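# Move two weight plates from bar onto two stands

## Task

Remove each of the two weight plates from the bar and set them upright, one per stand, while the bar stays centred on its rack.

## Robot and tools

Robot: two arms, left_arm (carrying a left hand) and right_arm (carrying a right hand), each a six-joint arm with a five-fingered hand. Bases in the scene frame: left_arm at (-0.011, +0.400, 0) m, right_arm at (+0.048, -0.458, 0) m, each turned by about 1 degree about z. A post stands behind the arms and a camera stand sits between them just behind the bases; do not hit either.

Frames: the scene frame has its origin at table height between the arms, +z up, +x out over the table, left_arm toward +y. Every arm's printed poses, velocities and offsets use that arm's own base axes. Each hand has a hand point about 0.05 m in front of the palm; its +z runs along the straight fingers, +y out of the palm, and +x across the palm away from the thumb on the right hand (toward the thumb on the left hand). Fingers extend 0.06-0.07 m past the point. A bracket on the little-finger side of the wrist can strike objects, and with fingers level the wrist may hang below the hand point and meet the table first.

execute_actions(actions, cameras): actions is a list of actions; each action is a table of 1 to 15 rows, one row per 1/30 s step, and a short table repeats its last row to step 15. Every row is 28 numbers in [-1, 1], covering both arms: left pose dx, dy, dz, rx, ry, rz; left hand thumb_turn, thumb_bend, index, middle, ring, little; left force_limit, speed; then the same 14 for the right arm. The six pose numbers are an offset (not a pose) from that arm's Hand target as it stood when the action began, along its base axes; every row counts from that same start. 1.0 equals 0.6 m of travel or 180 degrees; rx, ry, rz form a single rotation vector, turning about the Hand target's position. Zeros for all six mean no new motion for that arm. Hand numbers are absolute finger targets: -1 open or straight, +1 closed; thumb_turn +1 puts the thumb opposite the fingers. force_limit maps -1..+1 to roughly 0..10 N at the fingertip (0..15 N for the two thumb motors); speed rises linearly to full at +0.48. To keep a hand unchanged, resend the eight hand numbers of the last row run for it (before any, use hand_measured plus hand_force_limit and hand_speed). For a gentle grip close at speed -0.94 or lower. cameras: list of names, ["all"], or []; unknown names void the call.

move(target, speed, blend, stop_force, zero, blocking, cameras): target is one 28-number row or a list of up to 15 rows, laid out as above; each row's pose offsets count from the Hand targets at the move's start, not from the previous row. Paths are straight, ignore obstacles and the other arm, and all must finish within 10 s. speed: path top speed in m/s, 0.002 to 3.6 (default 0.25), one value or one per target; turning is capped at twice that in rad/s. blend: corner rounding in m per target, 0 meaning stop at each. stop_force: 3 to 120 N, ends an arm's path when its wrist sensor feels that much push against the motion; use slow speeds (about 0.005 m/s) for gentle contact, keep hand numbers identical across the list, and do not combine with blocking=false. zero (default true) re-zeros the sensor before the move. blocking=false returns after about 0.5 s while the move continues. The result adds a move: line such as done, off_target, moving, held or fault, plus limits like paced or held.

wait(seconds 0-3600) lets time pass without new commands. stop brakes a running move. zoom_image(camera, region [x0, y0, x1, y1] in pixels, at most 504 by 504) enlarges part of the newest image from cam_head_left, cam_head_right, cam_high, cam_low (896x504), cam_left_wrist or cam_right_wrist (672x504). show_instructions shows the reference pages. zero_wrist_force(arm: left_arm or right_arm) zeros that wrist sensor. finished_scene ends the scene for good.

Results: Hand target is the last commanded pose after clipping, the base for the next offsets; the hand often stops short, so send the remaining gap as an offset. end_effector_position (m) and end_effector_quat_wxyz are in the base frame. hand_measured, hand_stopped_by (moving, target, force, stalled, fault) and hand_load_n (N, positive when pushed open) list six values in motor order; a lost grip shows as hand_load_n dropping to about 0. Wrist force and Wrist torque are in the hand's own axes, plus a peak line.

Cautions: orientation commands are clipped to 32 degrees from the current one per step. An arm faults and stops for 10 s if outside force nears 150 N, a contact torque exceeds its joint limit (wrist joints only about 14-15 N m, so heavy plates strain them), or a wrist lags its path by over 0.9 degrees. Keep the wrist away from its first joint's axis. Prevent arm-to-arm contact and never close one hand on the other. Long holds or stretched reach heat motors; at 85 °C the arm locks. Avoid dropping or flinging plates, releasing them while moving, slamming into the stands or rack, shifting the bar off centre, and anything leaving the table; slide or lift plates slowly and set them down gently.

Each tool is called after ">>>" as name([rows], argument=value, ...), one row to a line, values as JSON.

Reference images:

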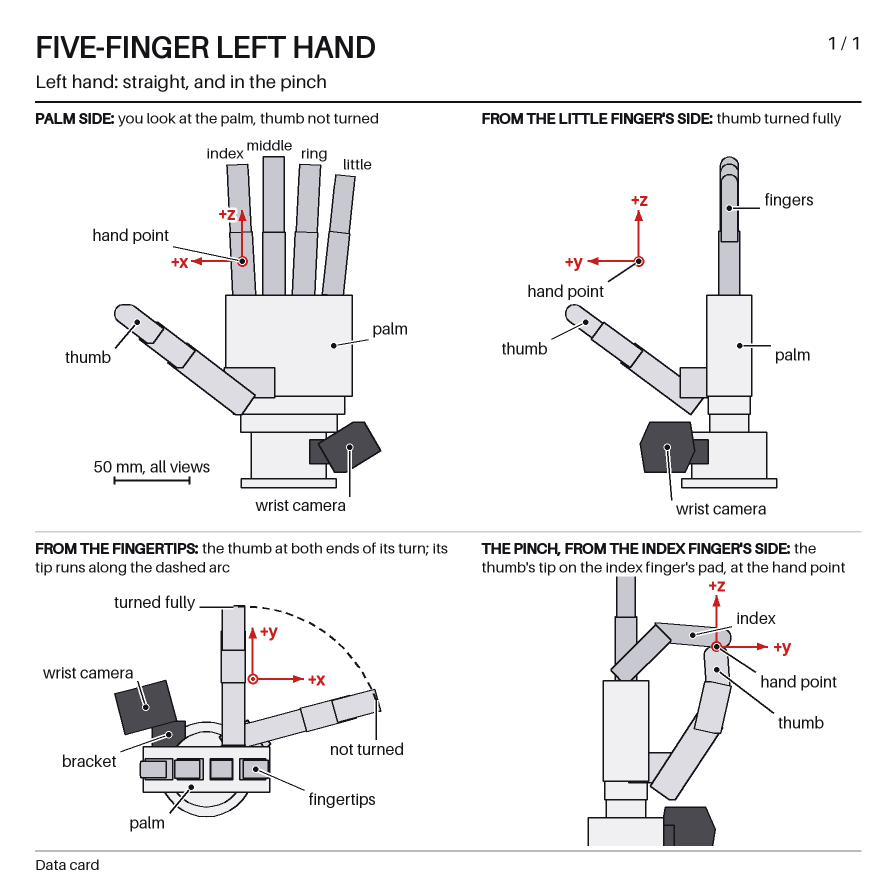

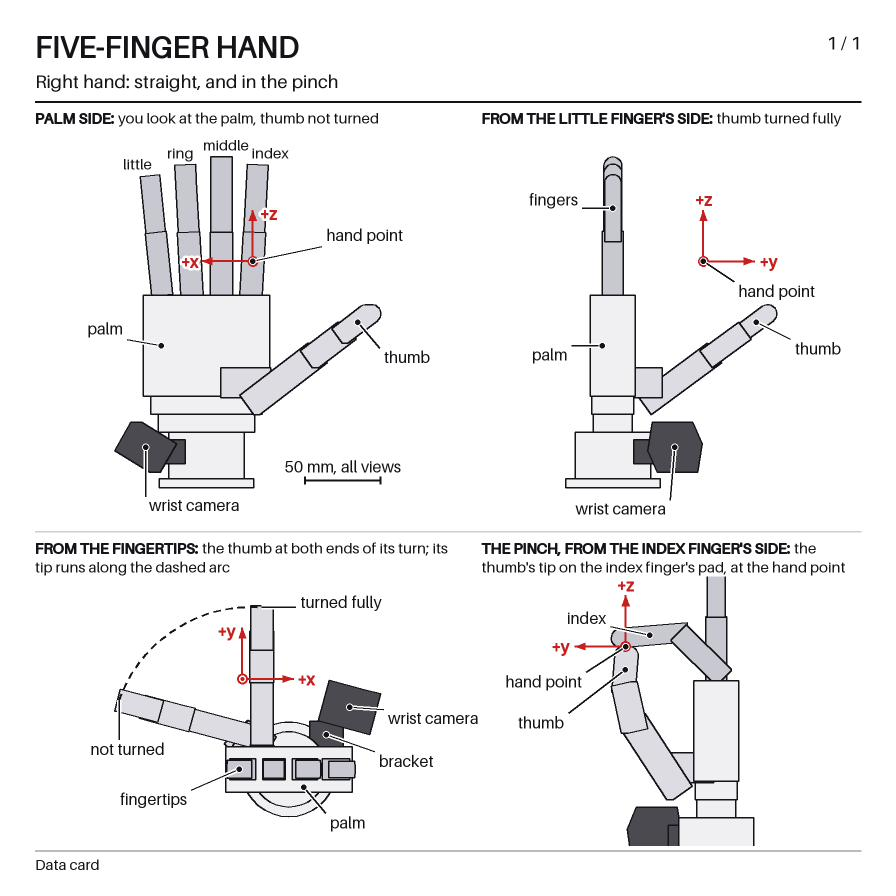

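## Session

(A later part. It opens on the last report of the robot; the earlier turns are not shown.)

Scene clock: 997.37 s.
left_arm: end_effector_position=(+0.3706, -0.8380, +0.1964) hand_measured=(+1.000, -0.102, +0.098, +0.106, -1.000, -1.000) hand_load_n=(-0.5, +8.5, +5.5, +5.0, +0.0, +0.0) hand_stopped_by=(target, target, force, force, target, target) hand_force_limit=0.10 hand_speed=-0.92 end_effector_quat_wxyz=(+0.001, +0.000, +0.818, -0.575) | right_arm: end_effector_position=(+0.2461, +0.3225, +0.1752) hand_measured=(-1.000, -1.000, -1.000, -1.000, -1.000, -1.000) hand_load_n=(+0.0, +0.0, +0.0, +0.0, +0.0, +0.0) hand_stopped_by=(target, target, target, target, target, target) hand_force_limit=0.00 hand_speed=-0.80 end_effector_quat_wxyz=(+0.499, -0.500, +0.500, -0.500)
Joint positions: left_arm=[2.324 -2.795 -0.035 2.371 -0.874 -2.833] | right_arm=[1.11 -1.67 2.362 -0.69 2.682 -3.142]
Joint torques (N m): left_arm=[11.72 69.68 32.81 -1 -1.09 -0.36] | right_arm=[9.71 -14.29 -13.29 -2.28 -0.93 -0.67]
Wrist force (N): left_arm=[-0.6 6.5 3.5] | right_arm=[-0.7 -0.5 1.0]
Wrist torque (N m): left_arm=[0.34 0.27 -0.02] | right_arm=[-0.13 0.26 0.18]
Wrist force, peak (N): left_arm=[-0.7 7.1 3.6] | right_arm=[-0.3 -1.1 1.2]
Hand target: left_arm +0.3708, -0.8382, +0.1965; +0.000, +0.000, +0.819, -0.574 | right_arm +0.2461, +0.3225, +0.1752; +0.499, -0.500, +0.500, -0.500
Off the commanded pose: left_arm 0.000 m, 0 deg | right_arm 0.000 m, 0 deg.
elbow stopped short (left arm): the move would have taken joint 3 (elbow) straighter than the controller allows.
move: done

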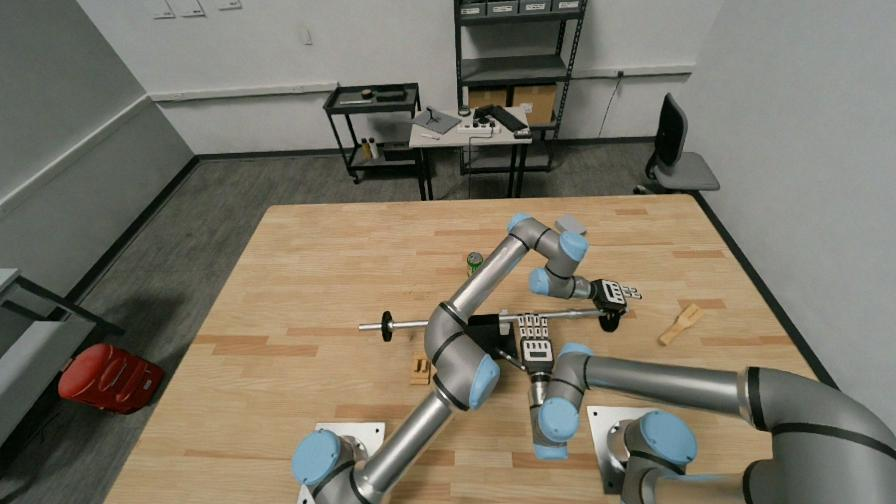

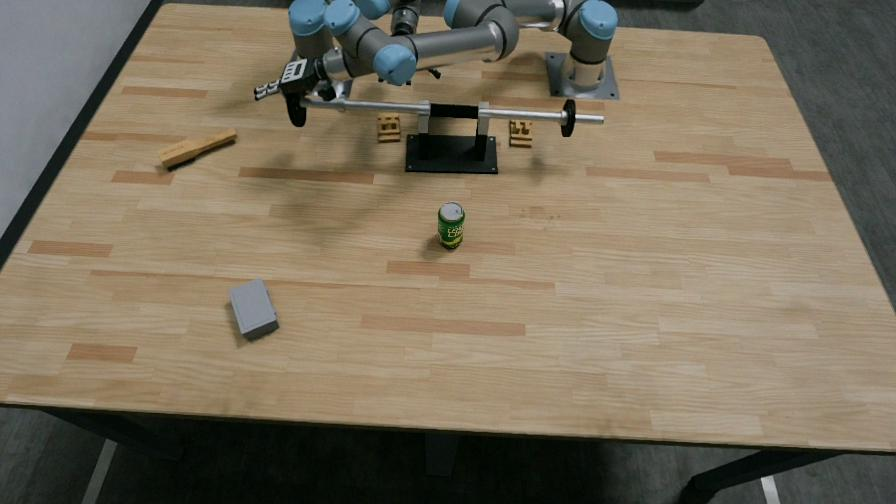

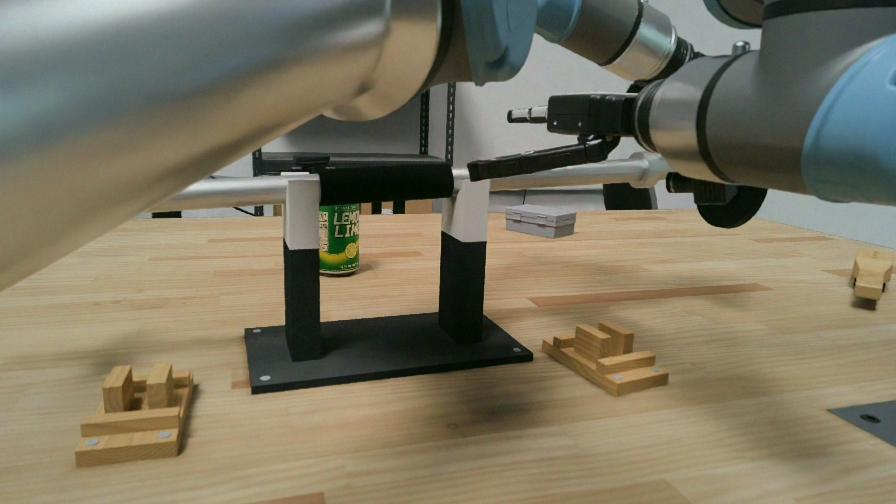

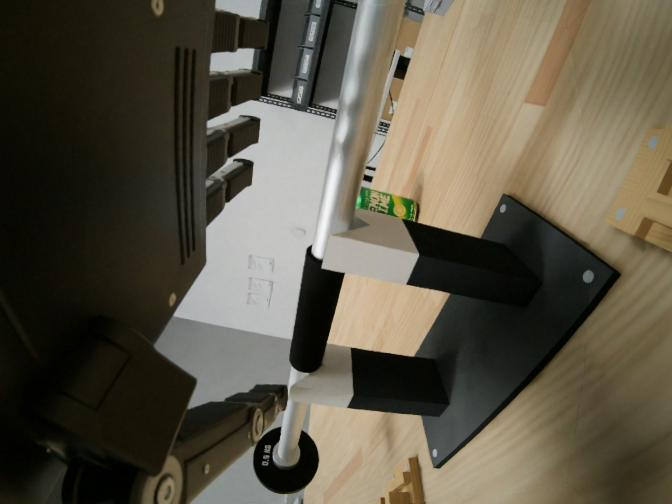

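>>> move([
  [0,0,0,0,0,0,1,-0.1,0.5,0.5,-1,-1,0.1,-0.92,0.0833,0,0,0,0,0,-1,-1,-1,-1,-1,-1,0,-0.8],
  [0,0,0,0,0,0,1,-0.1,0.5,0.5,-1,-1,0.1,-0.92,0.0833,0,-0.03,0,0,0,-1,-1,-1,-1,-1,-1,0,-0.8],
], speed=0.05, stop_force=5, cameras=["cam_head_left","cam_high","cam_low","cam_right_wrist"])

>>> zoom_image(camera="cam_low", region=[430, 60, 780, 310])

>>> zoom_image(camera="cam_head_left", region=[450, 240, 650, 400])

Scene clock: 1009.33 s.
left_arm: end_effector_position=(+0.3706, -0.8380, +0.1964) hand_measured=(+1.000, -0.102, +0.098, +0.106, -1.000, -1.000) hand_load_n=(-1.0, +9.0, +5.5, +5.0, +0.0, +0.0) hand_stopped_by=(target, target, force, force, target, target) hand_force_limit=0.10 hand_speed=-0.92 end_effector_quat_wxyz=(+0.001, +0.000, +0.818, -0.575) | right_arm: end_effector_position=(+0.2961, +0.3225, +0.1572) hand_measured=(-1.000, -1.000, -1.000, -1.000, -1.000, -1.000) hand_load_n=(+0.0, +0.0, +0.0, +0.0, +0.0, +0.0) hand_stopped_by=(target, target, target, target, target, target) hand_force_limit=0.00 hand_speed=-0.80 end_effector_quat_wxyz=(+0.499, -0.500, +0.500, -0.500)
Joint positions: left_arm=[2.324 -2.795 -0.035 2.371 -0.874 -2.833] | right_arm=[0.947 -1.62 2.379 -0.757 2.518 -3.142]
Joint torques (N m): left_arm=[12.38 70.07 32.11 -1.08 -1.24 -0.45] | right_arm=[13.7 -26.43 -20.62 -1.68 -1 0.91]
Wrist force (N): left_arm=[-0.9 6.8 3.3] | right_arm=[-0.3 -0.9 1.2]
Wrist torque (N m): left_arm=[0.38 0.32 -0.04] | right_arm=[-0.23 0.19 0.22]
Wrist force, peak (N): left_arm=[-0.7 7.1 3.7] | right_arm=[-0.1 -1.7 1.5]
Hand target: left_arm +0.3708, -0.8382, +0.1965; +0.000, +0.000, +0.819, -0.574 | right_arm +0.2961, +0.3225, +0.1572; +0.499, -0.500, +0.500, -0.500
Off the commanded pose: left_arm 0.000 m, 0 deg | right_arm 0.000 m, 0 deg.
elbow stopped short (left arm): the move would have taken joint 3 (elbow) straighter than the controller allows.
move: done

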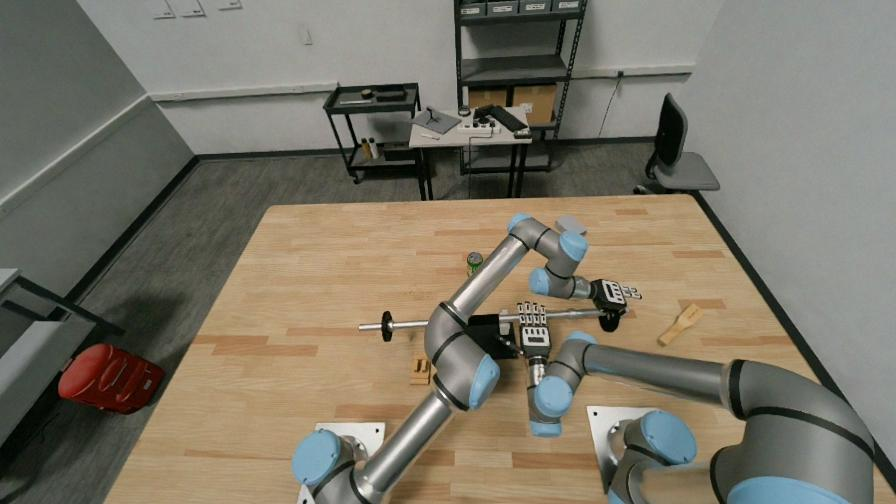

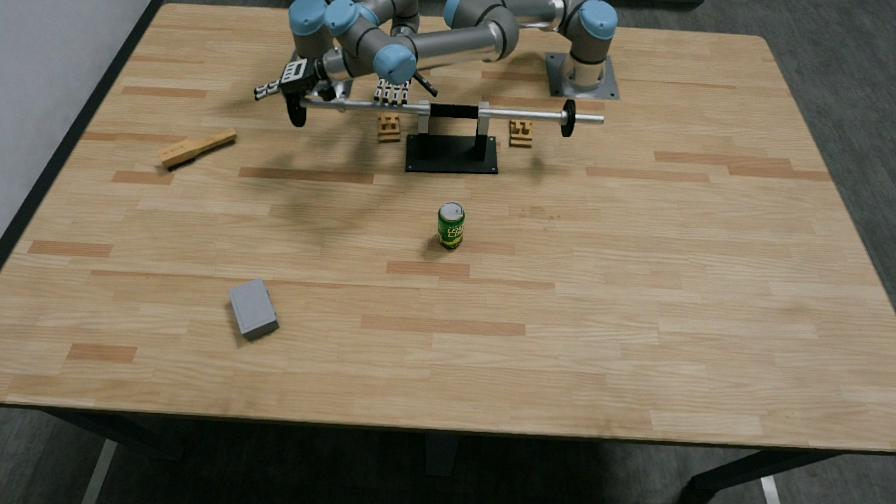

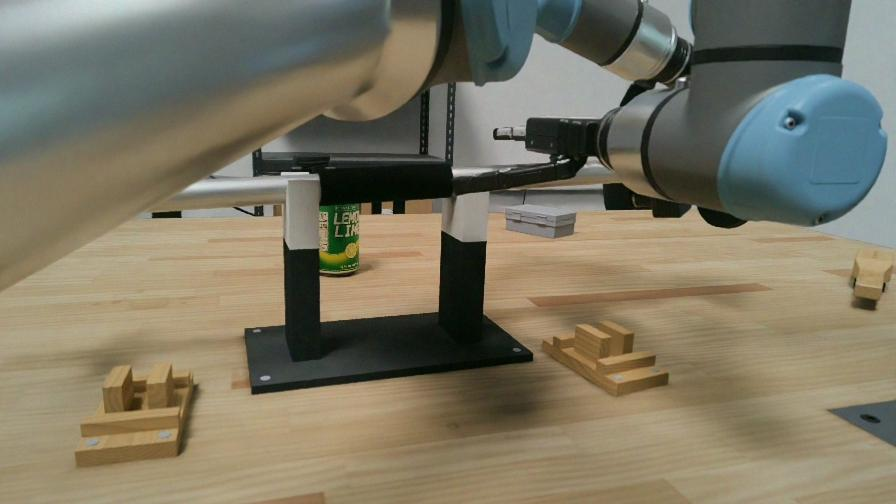

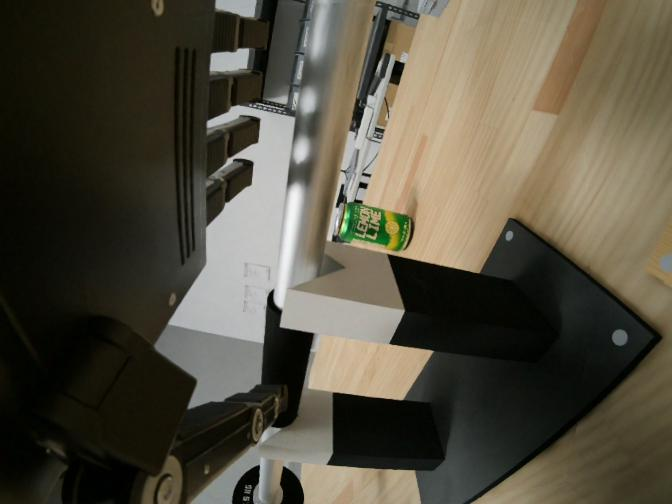

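Scaled by 1.440 from the camera's image (finer frame: 1280x720).

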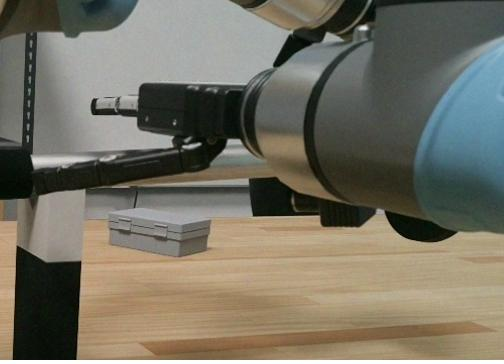

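Scaled by 2.520 from the camera's image (finer frame: 1280x720).

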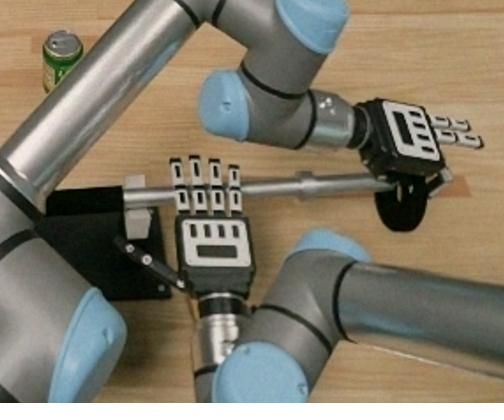

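>>> move(target=[0,0,0,0,0,0,1,-0.1,0.5,0.5,-1,-1,0.1,-0.92,0,0,-0.075,0,0,0,-1,-1,-1,-1,-1,-1,0,-0.8], speed=0.01, stop_force=5, cameras=["cam_head_left","cam_high","cam_low","cam_right_wrist"])

>>> zoom_image(camera="cam_low", region=[430, 60, 780, 310])

>>> zoom_image(camera="cam_high", region=[240, 40, 620, 190])

Scene clock: 1030.93 s.
left_arm: end_effector_position=(+0.3706, -0.8380, +0.1964) hand_measured=(+1.000, -0.102, +0.098, +0.106, -1.000, -1.000) hand_load_n=(+0.0, +10.0, +5.0, +5.0, +0.0, +0.0) hand_stopped_by=(target, target, force, force, target, target) hand_force_limit=0.10 hand_speed=-0.92 end_effector_quat_wxyz=(+0.001, +0.000, +0.818, -0.575) | right_arm: end_effector_position=(+0.2961, +0.3225, +0.1217) hand_measured=(-1.000, -1.000, -1.000, -1.000, -1.000, -1.000) hand_load_n=(+0.0, +0.0, +0.0, -0.5, +0.0, +0.0) hand_stopped_by=(target, target, target, target, target, target) hand_force_limit=0.00 hand_speed=-0.80 end_effector_quat_wxyz=(+0.499, -0.500, +0.500, -0.500)
Joint positions: left_arm=[2.324 -2.795 -0.035 2.371 -0.874 -2.833] | right_arm=[0.947 -1.529 2.422 -0.891 2.518 -3.142]
Joint torques (N m): left_arm=[10.02 69.9 32.52 1.96 -1.1 -0.54] | right_arm=[5.42 -27.31 -17.94 -0.7 -0.38 0.06]
Wrist force (N): left_arm=[-1.1 8.0 3.3] | right_arm=[-1.9 -3.1 0.6]
Wrist torque (N m): left_arm=[0.41 0.34 -0.06] | right_arm=[-0.11 0.32 0.10]
Wrist force, peak (N): left_arm=[-0.8 8.4 3.1] | right_arm=[1.0 -10.3 -2.3]
Hand target: left_arm +0.3708, -0.8382, +0.1965; +0.000, +0.000, +0.819, -0.574 | right_arm +0.2961, +0.3225, +0.1217; +0.499, -0.500, +0.500, -0.500 (not the last commanded pose)
Off the commanded pose: left_arm 0.000 m, 0 deg | right_arm 0.010 m, 0 deg.
elbow stopped short (left arm): the move would have taken joint 3 (elbow) straighter than the controller allows.
move: contact (right_arm)

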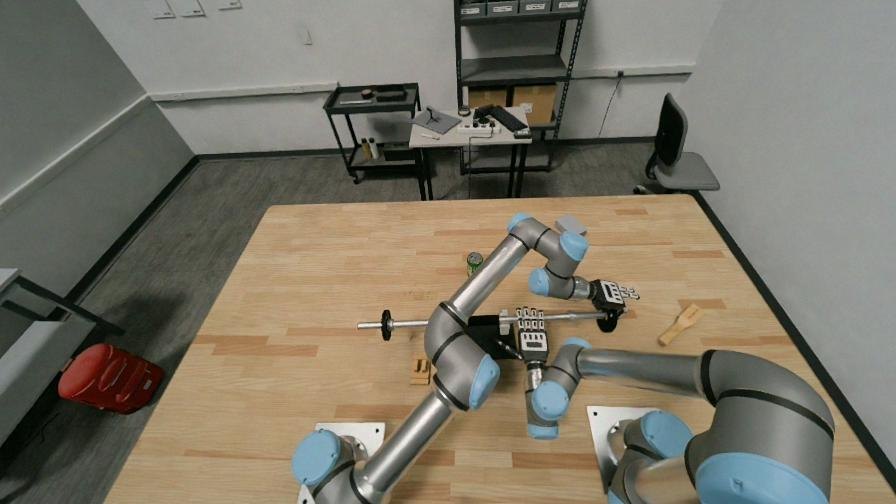

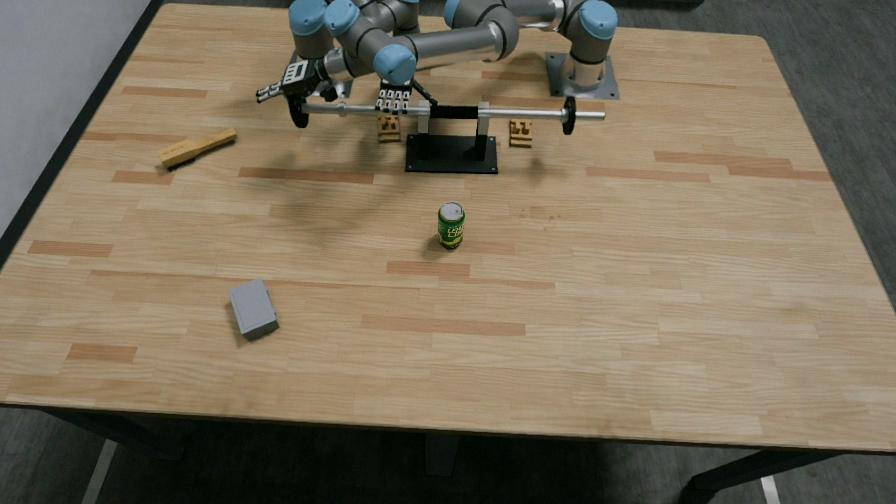

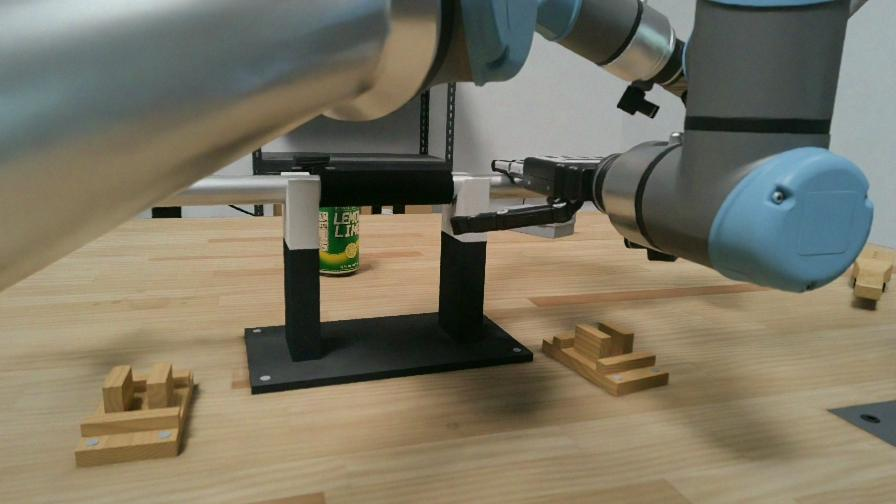

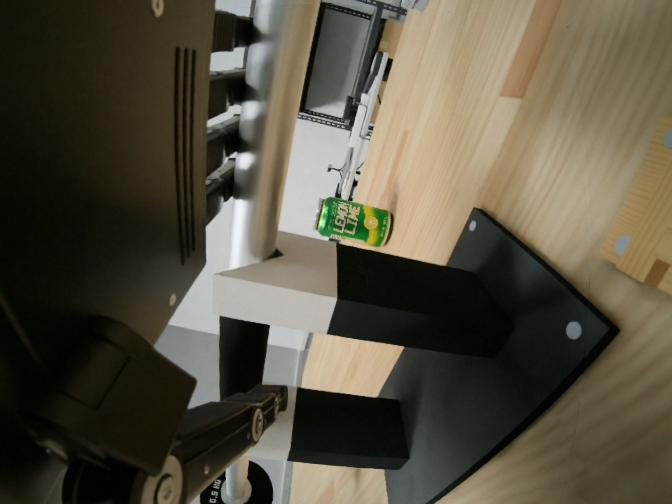

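Scaled by 1.440 from the camera's image (finer frame: 1280x720).

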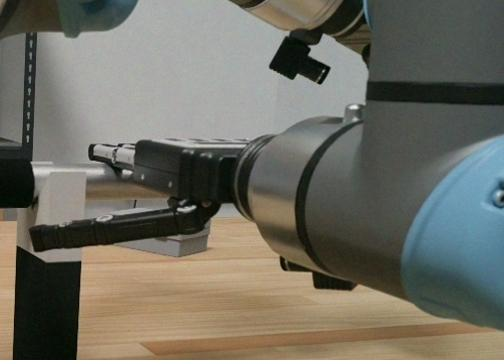

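Scaled by 1.326 from the camera's image (finer frame: 1280x720).

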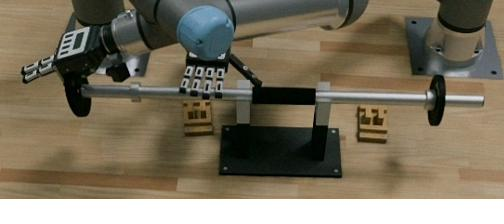

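>>> move(target=[0,0,0,0,0,0,1,-0.1,0.5,0.5,-1,-1,0.1,-0.92,0,0,-0.0025,0,0,0,-1,-1,-1,-1,-1,-1,0,-0.8], speed=0.005)

>>> zoom_image(camera="cam_head_left", region=[450, 240, 650, 400])

Scene clock: 1039.70 s.
left_arm: end_effector_position=(+0.3706, -0.8380, +0.1964) hand_measured=(+1.000, -0.102, +0.098, +0.106, -1.000, -1.000) hand_load_n=(-0.5, +10.5, +5.0, +5.0, +0.0, +0.0) hand_stopped_by=(target, target, force, force, target, target) hand_force_limit=0.10 hand_speed=-0.92 end_effector_quat_wxyz=(+0.001, +0.000, +0.818, -0.575) | right_arm: end_effector_position=(+0.2961, +0.3225, +0.1202) hand_measured=(-1.000, -1.000, -1.000, -1.000, -1.000, -1.000) hand_load_n=(+0.0, +0.0, +0.5, +0.5, +0.0, +0.0) hand_stopped_by=(target, target, target, target, target, target) hand_force_limit=0.00 hand_speed=-0.80 end_effector_quat_wxyz=(+0.499, -0.500, +0.500, -0.500)
Joint positions: left_arm=[2.324 -2.795 -0.035 2.371 -0.874 -2.833] | right_arm=[0.947 -1.525 2.423 -0.897 2.518 -3.142]
Joint torques (N m): left_arm=[10.18 70.1 32.65 2.19 -1.26 -0.6] | right_arm=[5.34 -5.2 -5.15 0.68 -0.58 0.51]
Wrist force (N): left_arm=[-0.7 8.0 3.3] | right_arm=[1.8 -13.4 -3.3]
Wrist torque (N m): left_arm=[0.42 0.30 -0.05] | right_arm=[-0.36 0.18 0.17]
Wrist force, peak (N): left_arm=[-1.0 8.5 3.3] | right_arm=[1.9 -13.7 -3.6]
Hand target: left_arm +0.3708, -0.8382, +0.1965; +0.000, +0.000, +0.819, -0.574 | right_arm +0.2961, +0.3225, +0.1202; +0.499, -0.500, +0.500, -0.500
Off the commanded pose: left_arm 0.000 m, 0 deg | right_arm 0.000 m, 0 deg.
elbow stopped short (left arm): the move would have taken joint 3 (elbow) straighter than the controller allows.
move: done

Scaled by 2.520 from the camera's image (finer frame: 1280x720).
This view is cut from an older image: the scene may have changed since it was taken.

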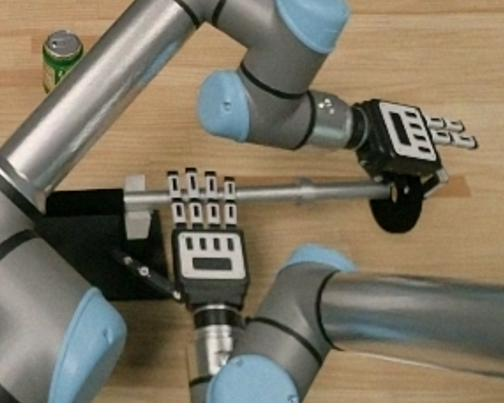

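>>> move(target=[0,0,0,0,0,0,1,-0.1,0.5,0.5,-1,-1,0.1,-0.92,0,0,0.0013,0,0,0,-1,-1,-1,-1,-1,-1,0,-0.8], speed=0.005, cameras=["cam_head_left","cam_high","cam_low","cam_left_wrist"])

>>> zoom_image(camera="cam_low", region=[600, 60, 800, 260])

>>> zoom_image(camera="cam_high", region=[240, 60, 340, 140])

>>> zoom_image(camera="cam_head_left", region=[560, 270, 660, 350])

Scene clock: 1050.00 s.
left_arm: end_effector_position=(+0.3706, -0.8380, +0.1964) hand_measured=(+1.000, -0.102, +0.098, +0.106, -1.000, -1.000) hand_load_n=(+0.0, +10.5, +5.0, +5.0, -0.5, +0.0) hand_stopped_by=(target, target, force, force, target, target) hand_force_limit=0.10 hand_speed=-0.92 end_effector_quat_wxyz=(+0.001, +0.000, +0.818, -0.575) | right_arm: end_effector_position=(+0.2961, +0.3225, +0.1211) hand_measured=(-1.000, -1.000, -1.000, -1.000, -1.000, -1.000) hand_load_n=(+0.0, +0.0, +0.0, +0.0, +0.0, +0.0) hand_stopped_by=(target, target, target, target, target, target) hand_force_limit=0.00 hand_speed=-0.80 end_effector_quat_wxyz=(+0.499, -0.500, +0.500, -0.500)
Joint positions: left_arm=[2.324 -2.795 -0.035 2.371 -0.874 -2.833] | right_arm=[0.947 -1.528 2.422 -0.894 2.518 -3.142]
Joint torques (N m): left_arm=[11.49 69.95 32.81 2.28 -1.17 -0.39] | right_arm=[5.29 -13.04 -14.08 -0.74 -0.52 -0.18]
Wrist force (N): left_arm=[-0.8 8.0 3.3] | right_arm=[-1.8 -3.3 0.8]
Wrist torque (N m): left_arm=[0.42 0.30 -0.05] | right_arm=[-0.15 0.29 0.09]
Wrist force, peak (N): left_arm=[-1.0 8.3 3.4] | right_arm=[2.1 -14.0 -3.6]
Hand target: left_arm +0.3708, -0.8382, +0.1965; +0.000, +0.000, +0.819, -0.574 | right_arm +0.2961, +0.3225, +0.1210; +0.499, -0.500, +0.500, -0.500
Off the commanded pose: left_arm 0.000 m, 0 deg | right_arm 0.000 m, 0 deg.
elbow stopped short (left arm): the move would have taken joint 3 (elbow) straighter than the controller allows.
move: done

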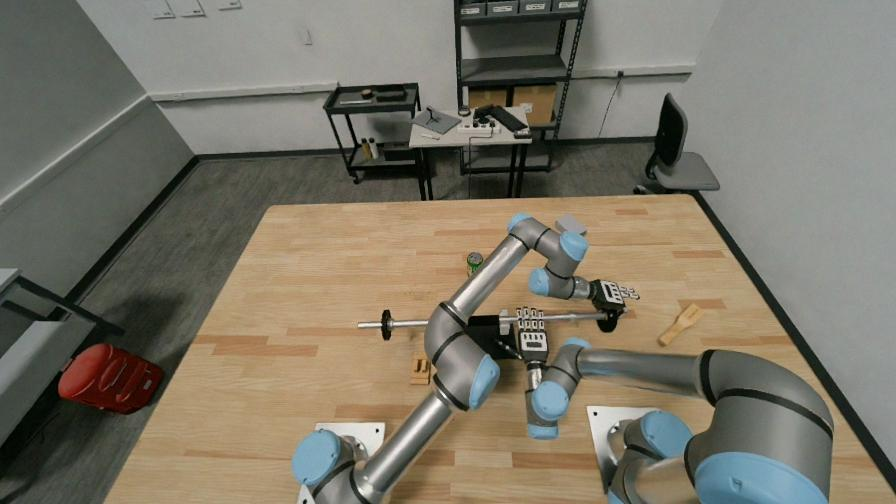

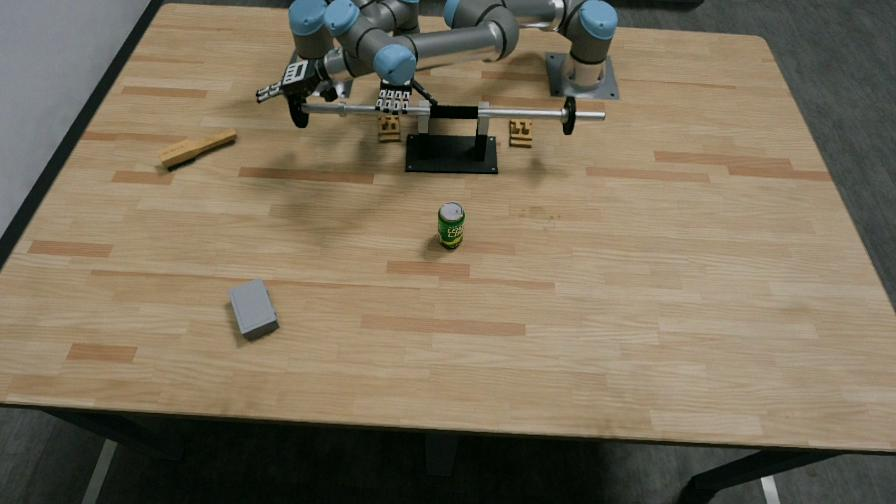

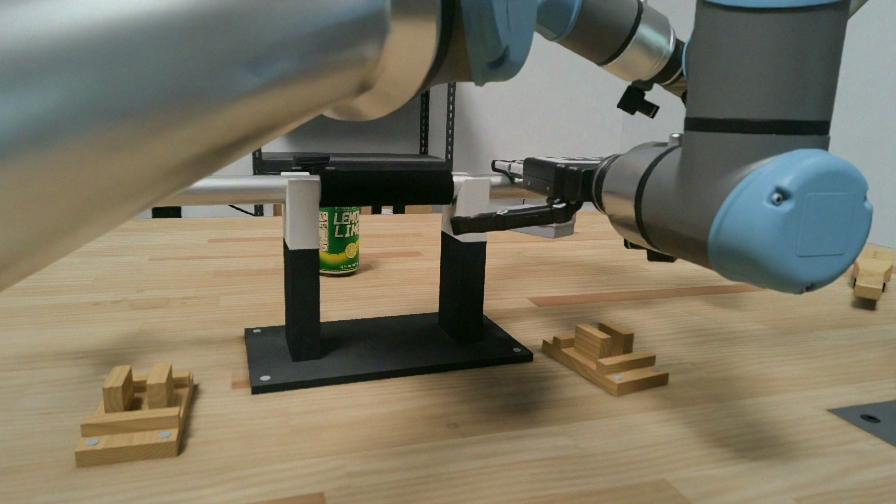

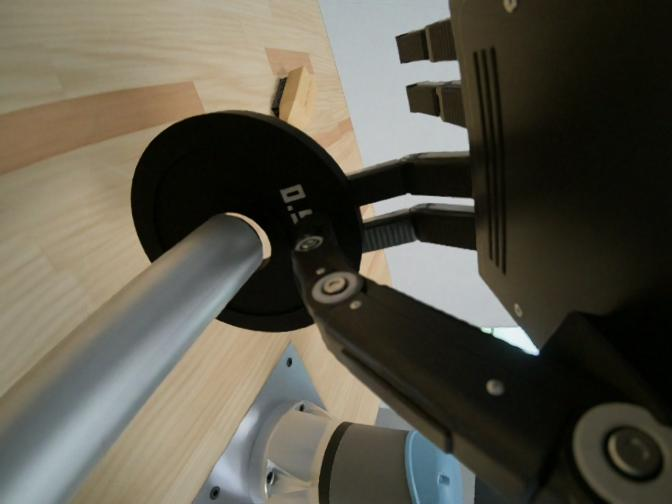

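Scaled by 2.520 from the camera's image (finer frame: 1280x720).

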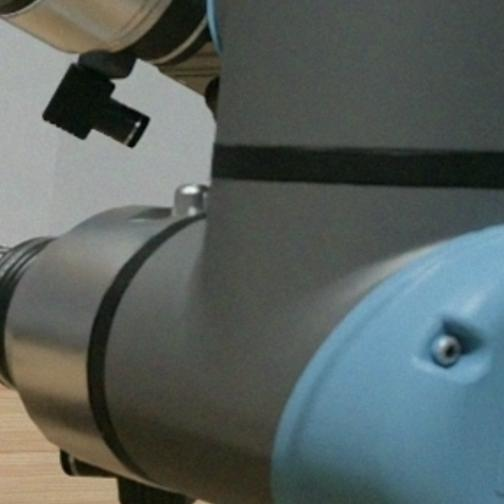

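Scaled by 5.040 from the camera's image (finer frame: 1280x720).

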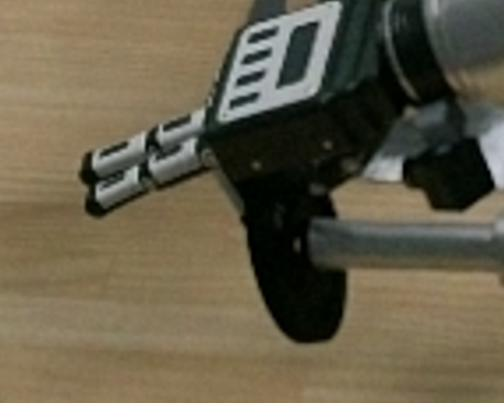

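Scaled by 5.040 from the camera's image (finer frame: 1280x720).

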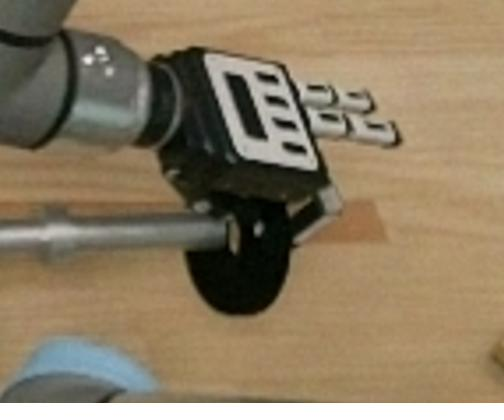

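>>> move(target=[0,0,0,0,0,0,1,-0.1,0.5,0.5,-1,-1,0.1,-0.92,0,0,-0.0006,0,0,0,-1,-1,-1,-1,-1,-1,0,-0.8], speed=0.005)

>>> zoom_image(camera="cam_head_left", region=[380, 300, 480, 400])

>>> move(target=[-0.1167,0.0023,0,0,0,0,1,-0.1,0.5,0.5,-1,-1,0.1,-0.92,0,0,0,0,0,0,-1,-1,-1,-1,-1,-1,0,-0.8], speed=0.04, cameras=["cam_head_left","cam_low","cam_high"])

Scene clock: 1107.37 s.
left_arm: end_effector_position=(+0.3706, -0.8380, +0.1964) hand_measured=(+1.000, -0.102, +0.098, +0.106, -1.000, -1.000) hand_load_n=(+0.0, +10.5, +5.0, +5.0, +0.0, +0.0) hand_stopped_by=(target, target, force, force, target, target) hand_force_limit=0.10 hand_speed=-0.92 end_effector_quat_wxyz=(+0.001, +0.000, +0.818, -0.575) | right_arm: end_effector_position=(+0.2961, +0.3225, +0.1206) hand_measured=(-1.000, -1.000, -1.000, -1.000, -1.000, -1.000) hand_load_n=(+0.0, +0.0, +0.0, -0.5, +0.0, +0.0) hand_stopped_by=(target, target, target, target, target, target) hand_force_limit=0.00 hand_speed=-0.80 end_effector_quat_wxyz=(+0.499, -0.500, +0.500, -0.500)
Joint positions: left_arm=[2.324 -2.795 -0.035 2.371 -0.874 -2.833] | right_arm=[0.947 -1.526 2.423 -0.895 2.518 -3.142]
Joint torques (N m): left_arm=[10.71 68.68 32.27 2.16 -1.01 -0.23] | right_arm=[5.46 -12.66 -3.07 0.69 -0.68 0.59]
Wrist force (N): left_arm=[-1.0 7.9 3.0] | right_arm=[-1.9 -6.4 1.6]
Wrist torque (N m): left_arm=[0.43 0.32 -0.06] | right_arm=[-0.40 0.27 0.06]
Wrist force, peak (N): left_arm=[-1.0 8.4 3.5] | right_arm=[-2.0 -6.3 2.0]
Hand target: left_arm +0.3708, -0.8382, +0.1965; +0.000, +0.000, +0.819, -0.574 | right_arm +0.2961, +0.3225, +0.1207; +0.499, -0.500, +0.500, -0.500
Off the commanded pose: left_arm 0.000 m, 0 deg | right_arm 0.000 m, 0 deg.
elbow stopped short (left arm): the move would have taken joint 3 (elbow) straighter than the controller allows.
move: done

Scaled by 5.040 from the camera's image (finer frame: 1280x720).
This view is cut from an older image: the scene may have changed since it was taken.

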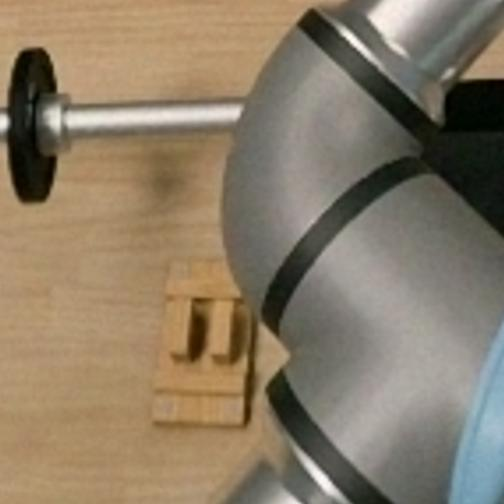

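Scene clock: 1109.43 s.
left_arm: end_effector_position=(+0.3006, -0.8369, +0.1966) hand_measured=(+1.000, -0.102, +0.098, +0.106, -1.000, -1.000) hand_load_n=(+0.0, +10.5, +4.5, +5.0, +0.0, +0.0) hand_stopped_by=(target, target, force, force, target, target) hand_force_limit=0.10 hand_speed=-0.92 end_effector_quat_wxyz=(+0.000, +0.001, +0.819, -0.574) | right_arm: end_effector_position=(+0.2961, +0.3225, +0.1207) hand_measured=(-1.000, -1.000, -1.000, -1.000, -1.000, -1.000) hand_load_n=(-0.5, +0.0, +0.0, +0.0, +0.0, +0.0) hand_stopped_by=(target, target, target, target, target, target) hand_force_limit=0.00 hand_speed=-0.80 end_effector_quat_wxyz=(+0.499, -0.500, +0.500, -0.500)
Joint positions: left_arm=[2.25 -2.509 -0.595 2.666 -0.939 -2.871] | right_arm=[0.947 -1.526 2.423 -0.895 2.518 -3.142]
Joint torques (N m): left_arm=[13.59 51.24 34.87 -0.96 0.76 0.86] | right_arm=[5.47 -26.1 -3.16 0.9 -0.63 -0.8]
Wrist force (N): left_arm=[-1.3 8.1 3.0] | right_arm=[-2.2 -6.6 2.1]
Wrist torque (N m): left_arm=[0.41 0.30 -0.04] | right_arm=[-0.45 0.28 0.04]
Wrist force, peak (N): left_arm=[-2.4 8.7 2.9] | right_arm=[-2.2 -6.9 2.2]
Hand target: left_arm +0.3008, -0.8368, +0.1965; +0.000, +0.000, +0.819, -0.574 | right_arm +0.2961, +0.3225, +0.1207; +0.499, -0.500, +0.500, -0.500
Off the commanded pose: left_arm 0.000 m, 0 deg | right_arm 0.000 m, 0 deg.
move: done
Images, in order (width x height): cam_head_left 896x504, cam_high 896x504, cam_low 896x504.

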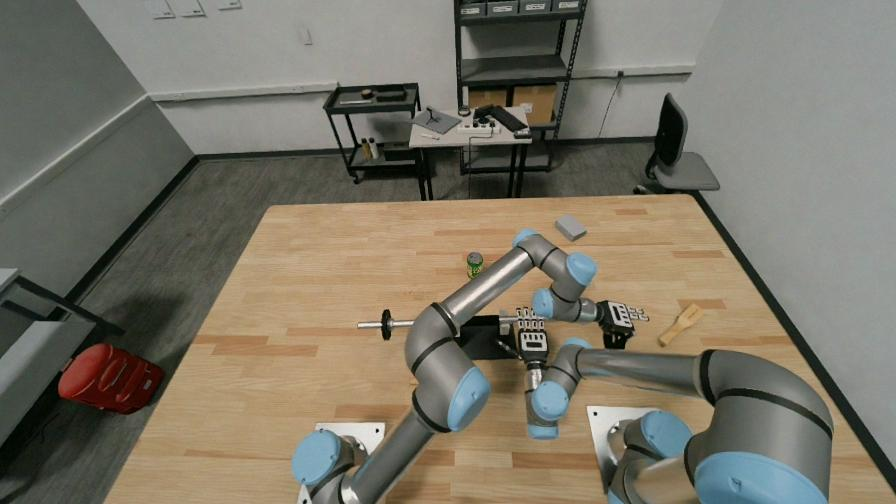

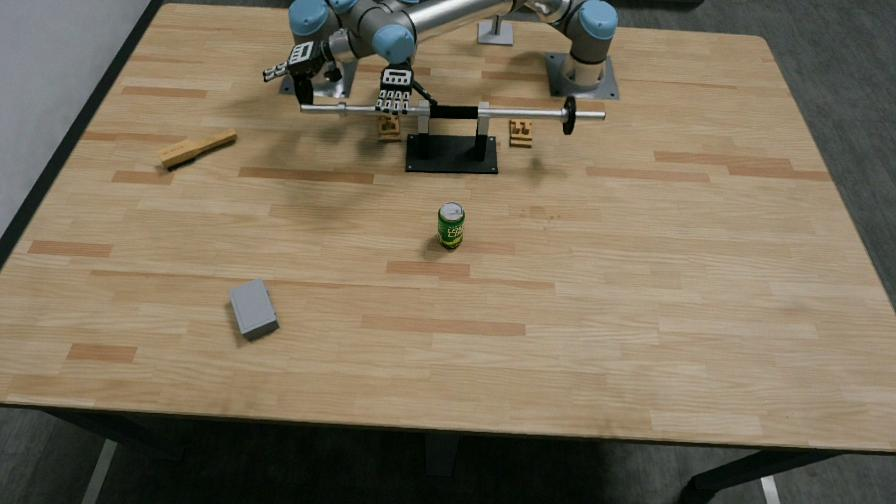

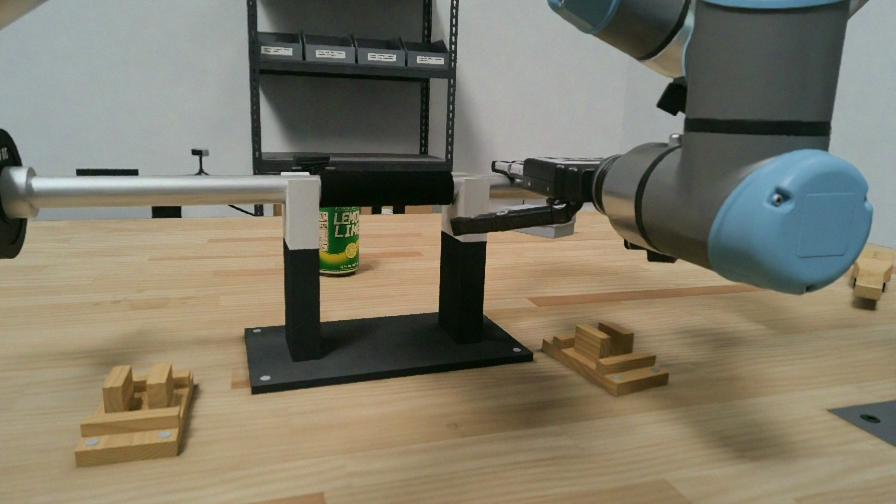

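>>> move([
  [0,0,0.0833,0,0,0,1,-0.1,0.5,0.5,-1,-1,0.1,-0.92,0,0,0,0,0,0,-1,-1,-1,-1,-1,-1,0,-0.8],
  [0.061,0.2155,0.273,0,0,0,1,-0.1,0.5,0.5,-1,-1,0.1,-0.92,0,0,0,0,0,0,-1,-1,-1,-1,-1,-1,0,-0.8],
  [0.0694,0.6322,0.34,0,0,0,1,-0.1,0.5,0.5,-1,-1,0.1,-0.92,0,0,0,0,0,0,-1,-1,-1,-1,-1,-1,0,-0.8],
], speed=[0.05,0.08,0.12], blend=[0.01,0.04,0.0], cameras=["cam_head_left","cam_low","cam_high","cam_left_wrist"])

Scene clock: 1126.70 s.
left_arm: end_effector_position=(+0.3425, -0.4576, +0.4005) hand_measured=(+1.000, -0.102, +0.098, +0.106, -1.000, -1.000) hand_load_n=(+0.0, +11.0, +4.5, +5.0, +0.0, +0.0) hand_stopped_by=(target, target, force, force, target, target) hand_force_limit=0.10 hand_speed=-0.92 end_effector_quat_wxyz=(+0.000, +0.000, +0.819, -0.574) | right_arm: end_effector_position=(+0.2961, +0.3225, +0.1207) hand_measured=(-1.000, -1.000, -1.000, -1.000, -1.000, -1.000) hand_load_n=(-0.5, +0.0, +0.0, +0.0, +0.0, +0.0) hand_stopped_by=(target, target, target, target, target, target) hand_force_limit=0.00 hand_speed=-0.80 end_effector_quat_wxyz=(+0.499, -0.500, +0.500, -0.500)
Joint positions: left_arm=[2.869 -1.842 -1.223 2.132 -0.439 -2.256] | right_arm=[0.947 -1.526 2.423 -0.895 2.518 -3.142]
Joint torques (N m): left_arm=[1.27 35.96 22.11 -2.65 0.37 0.83] | right_arm=[5.35 -26.26 -2.96 0.74 -0.86 -0.7]
Wrist force (N): left_arm=[-1.2 7.9 2.9] | right_arm=[-2.1 -6.8 1.8]
Wrist torque (N m): left_arm=[0.43 0.22 -0.21] | right_arm=[-0.47 0.28 0.04]
Wrist force, peak (N): left_arm=[-1.5 9.4 3.3] | right_arm=[-2.2 -7.0 2.0]
Hand target: left_arm +0.3424, -0.4575, +0.4005; +0.000, +0.000, +0.819, -0.574 | right_arm +0.2961, +0.3225, +0.1207; +0.499, -0.500, +0.500, -0.500
Off the commanded pose: left_arm 0.000 m, 0 deg | right_arm 0.000 m, 0 deg.
move: done
Images, in order (width x height): cam_head_left 896x504, cam_high 896x504, cam_low 896x504, cam_left_wrist 672x504.

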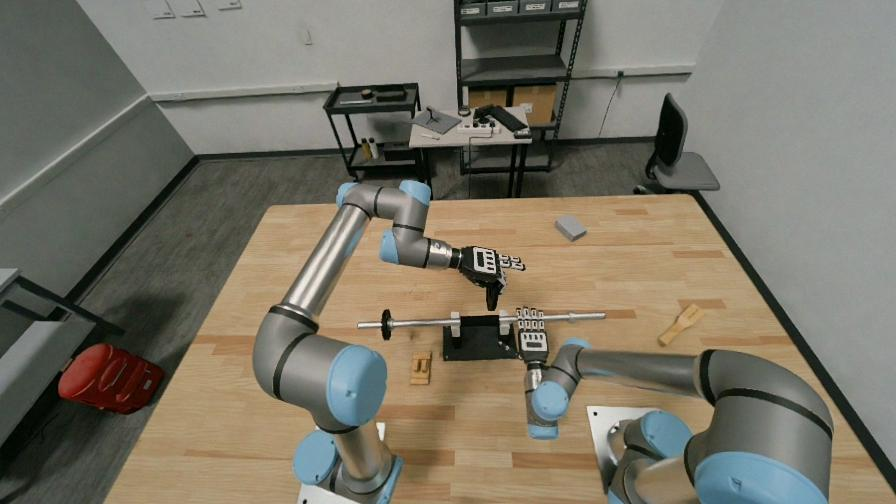

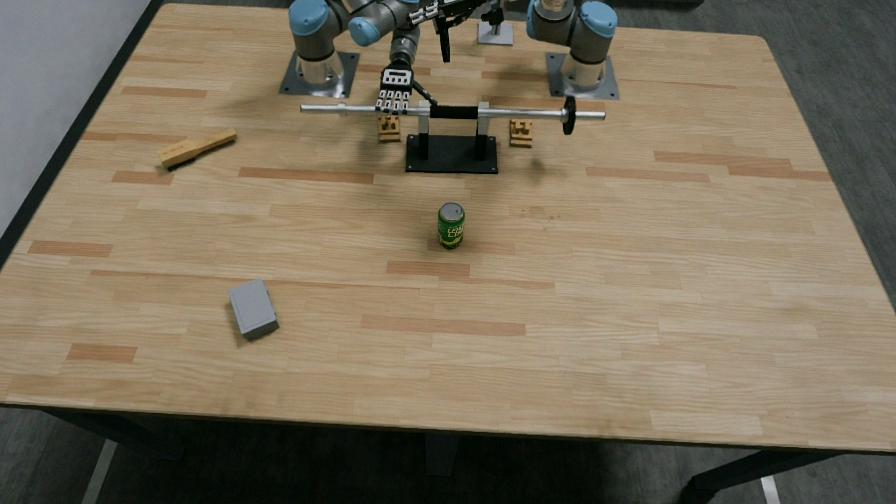

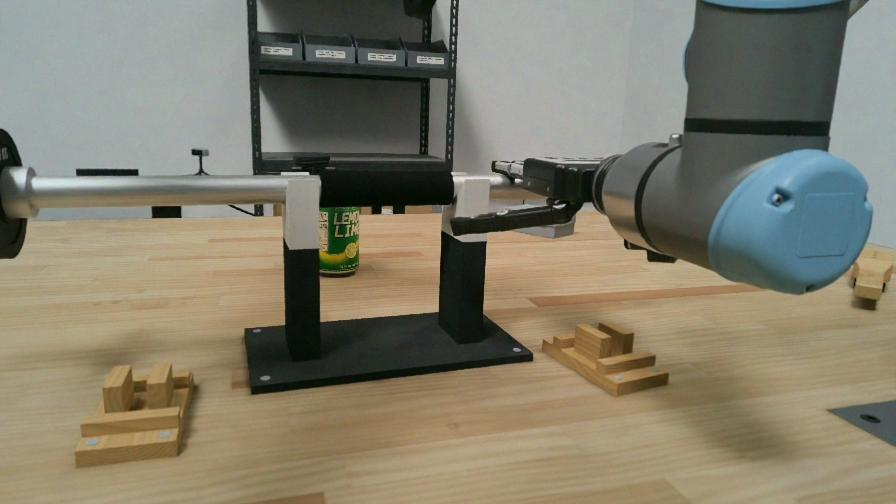

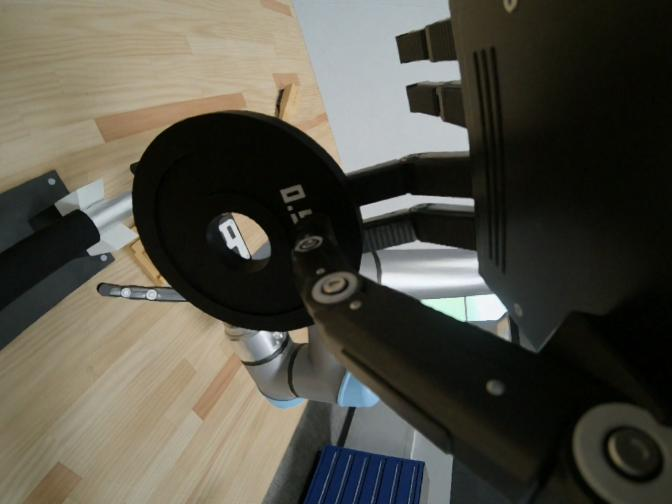

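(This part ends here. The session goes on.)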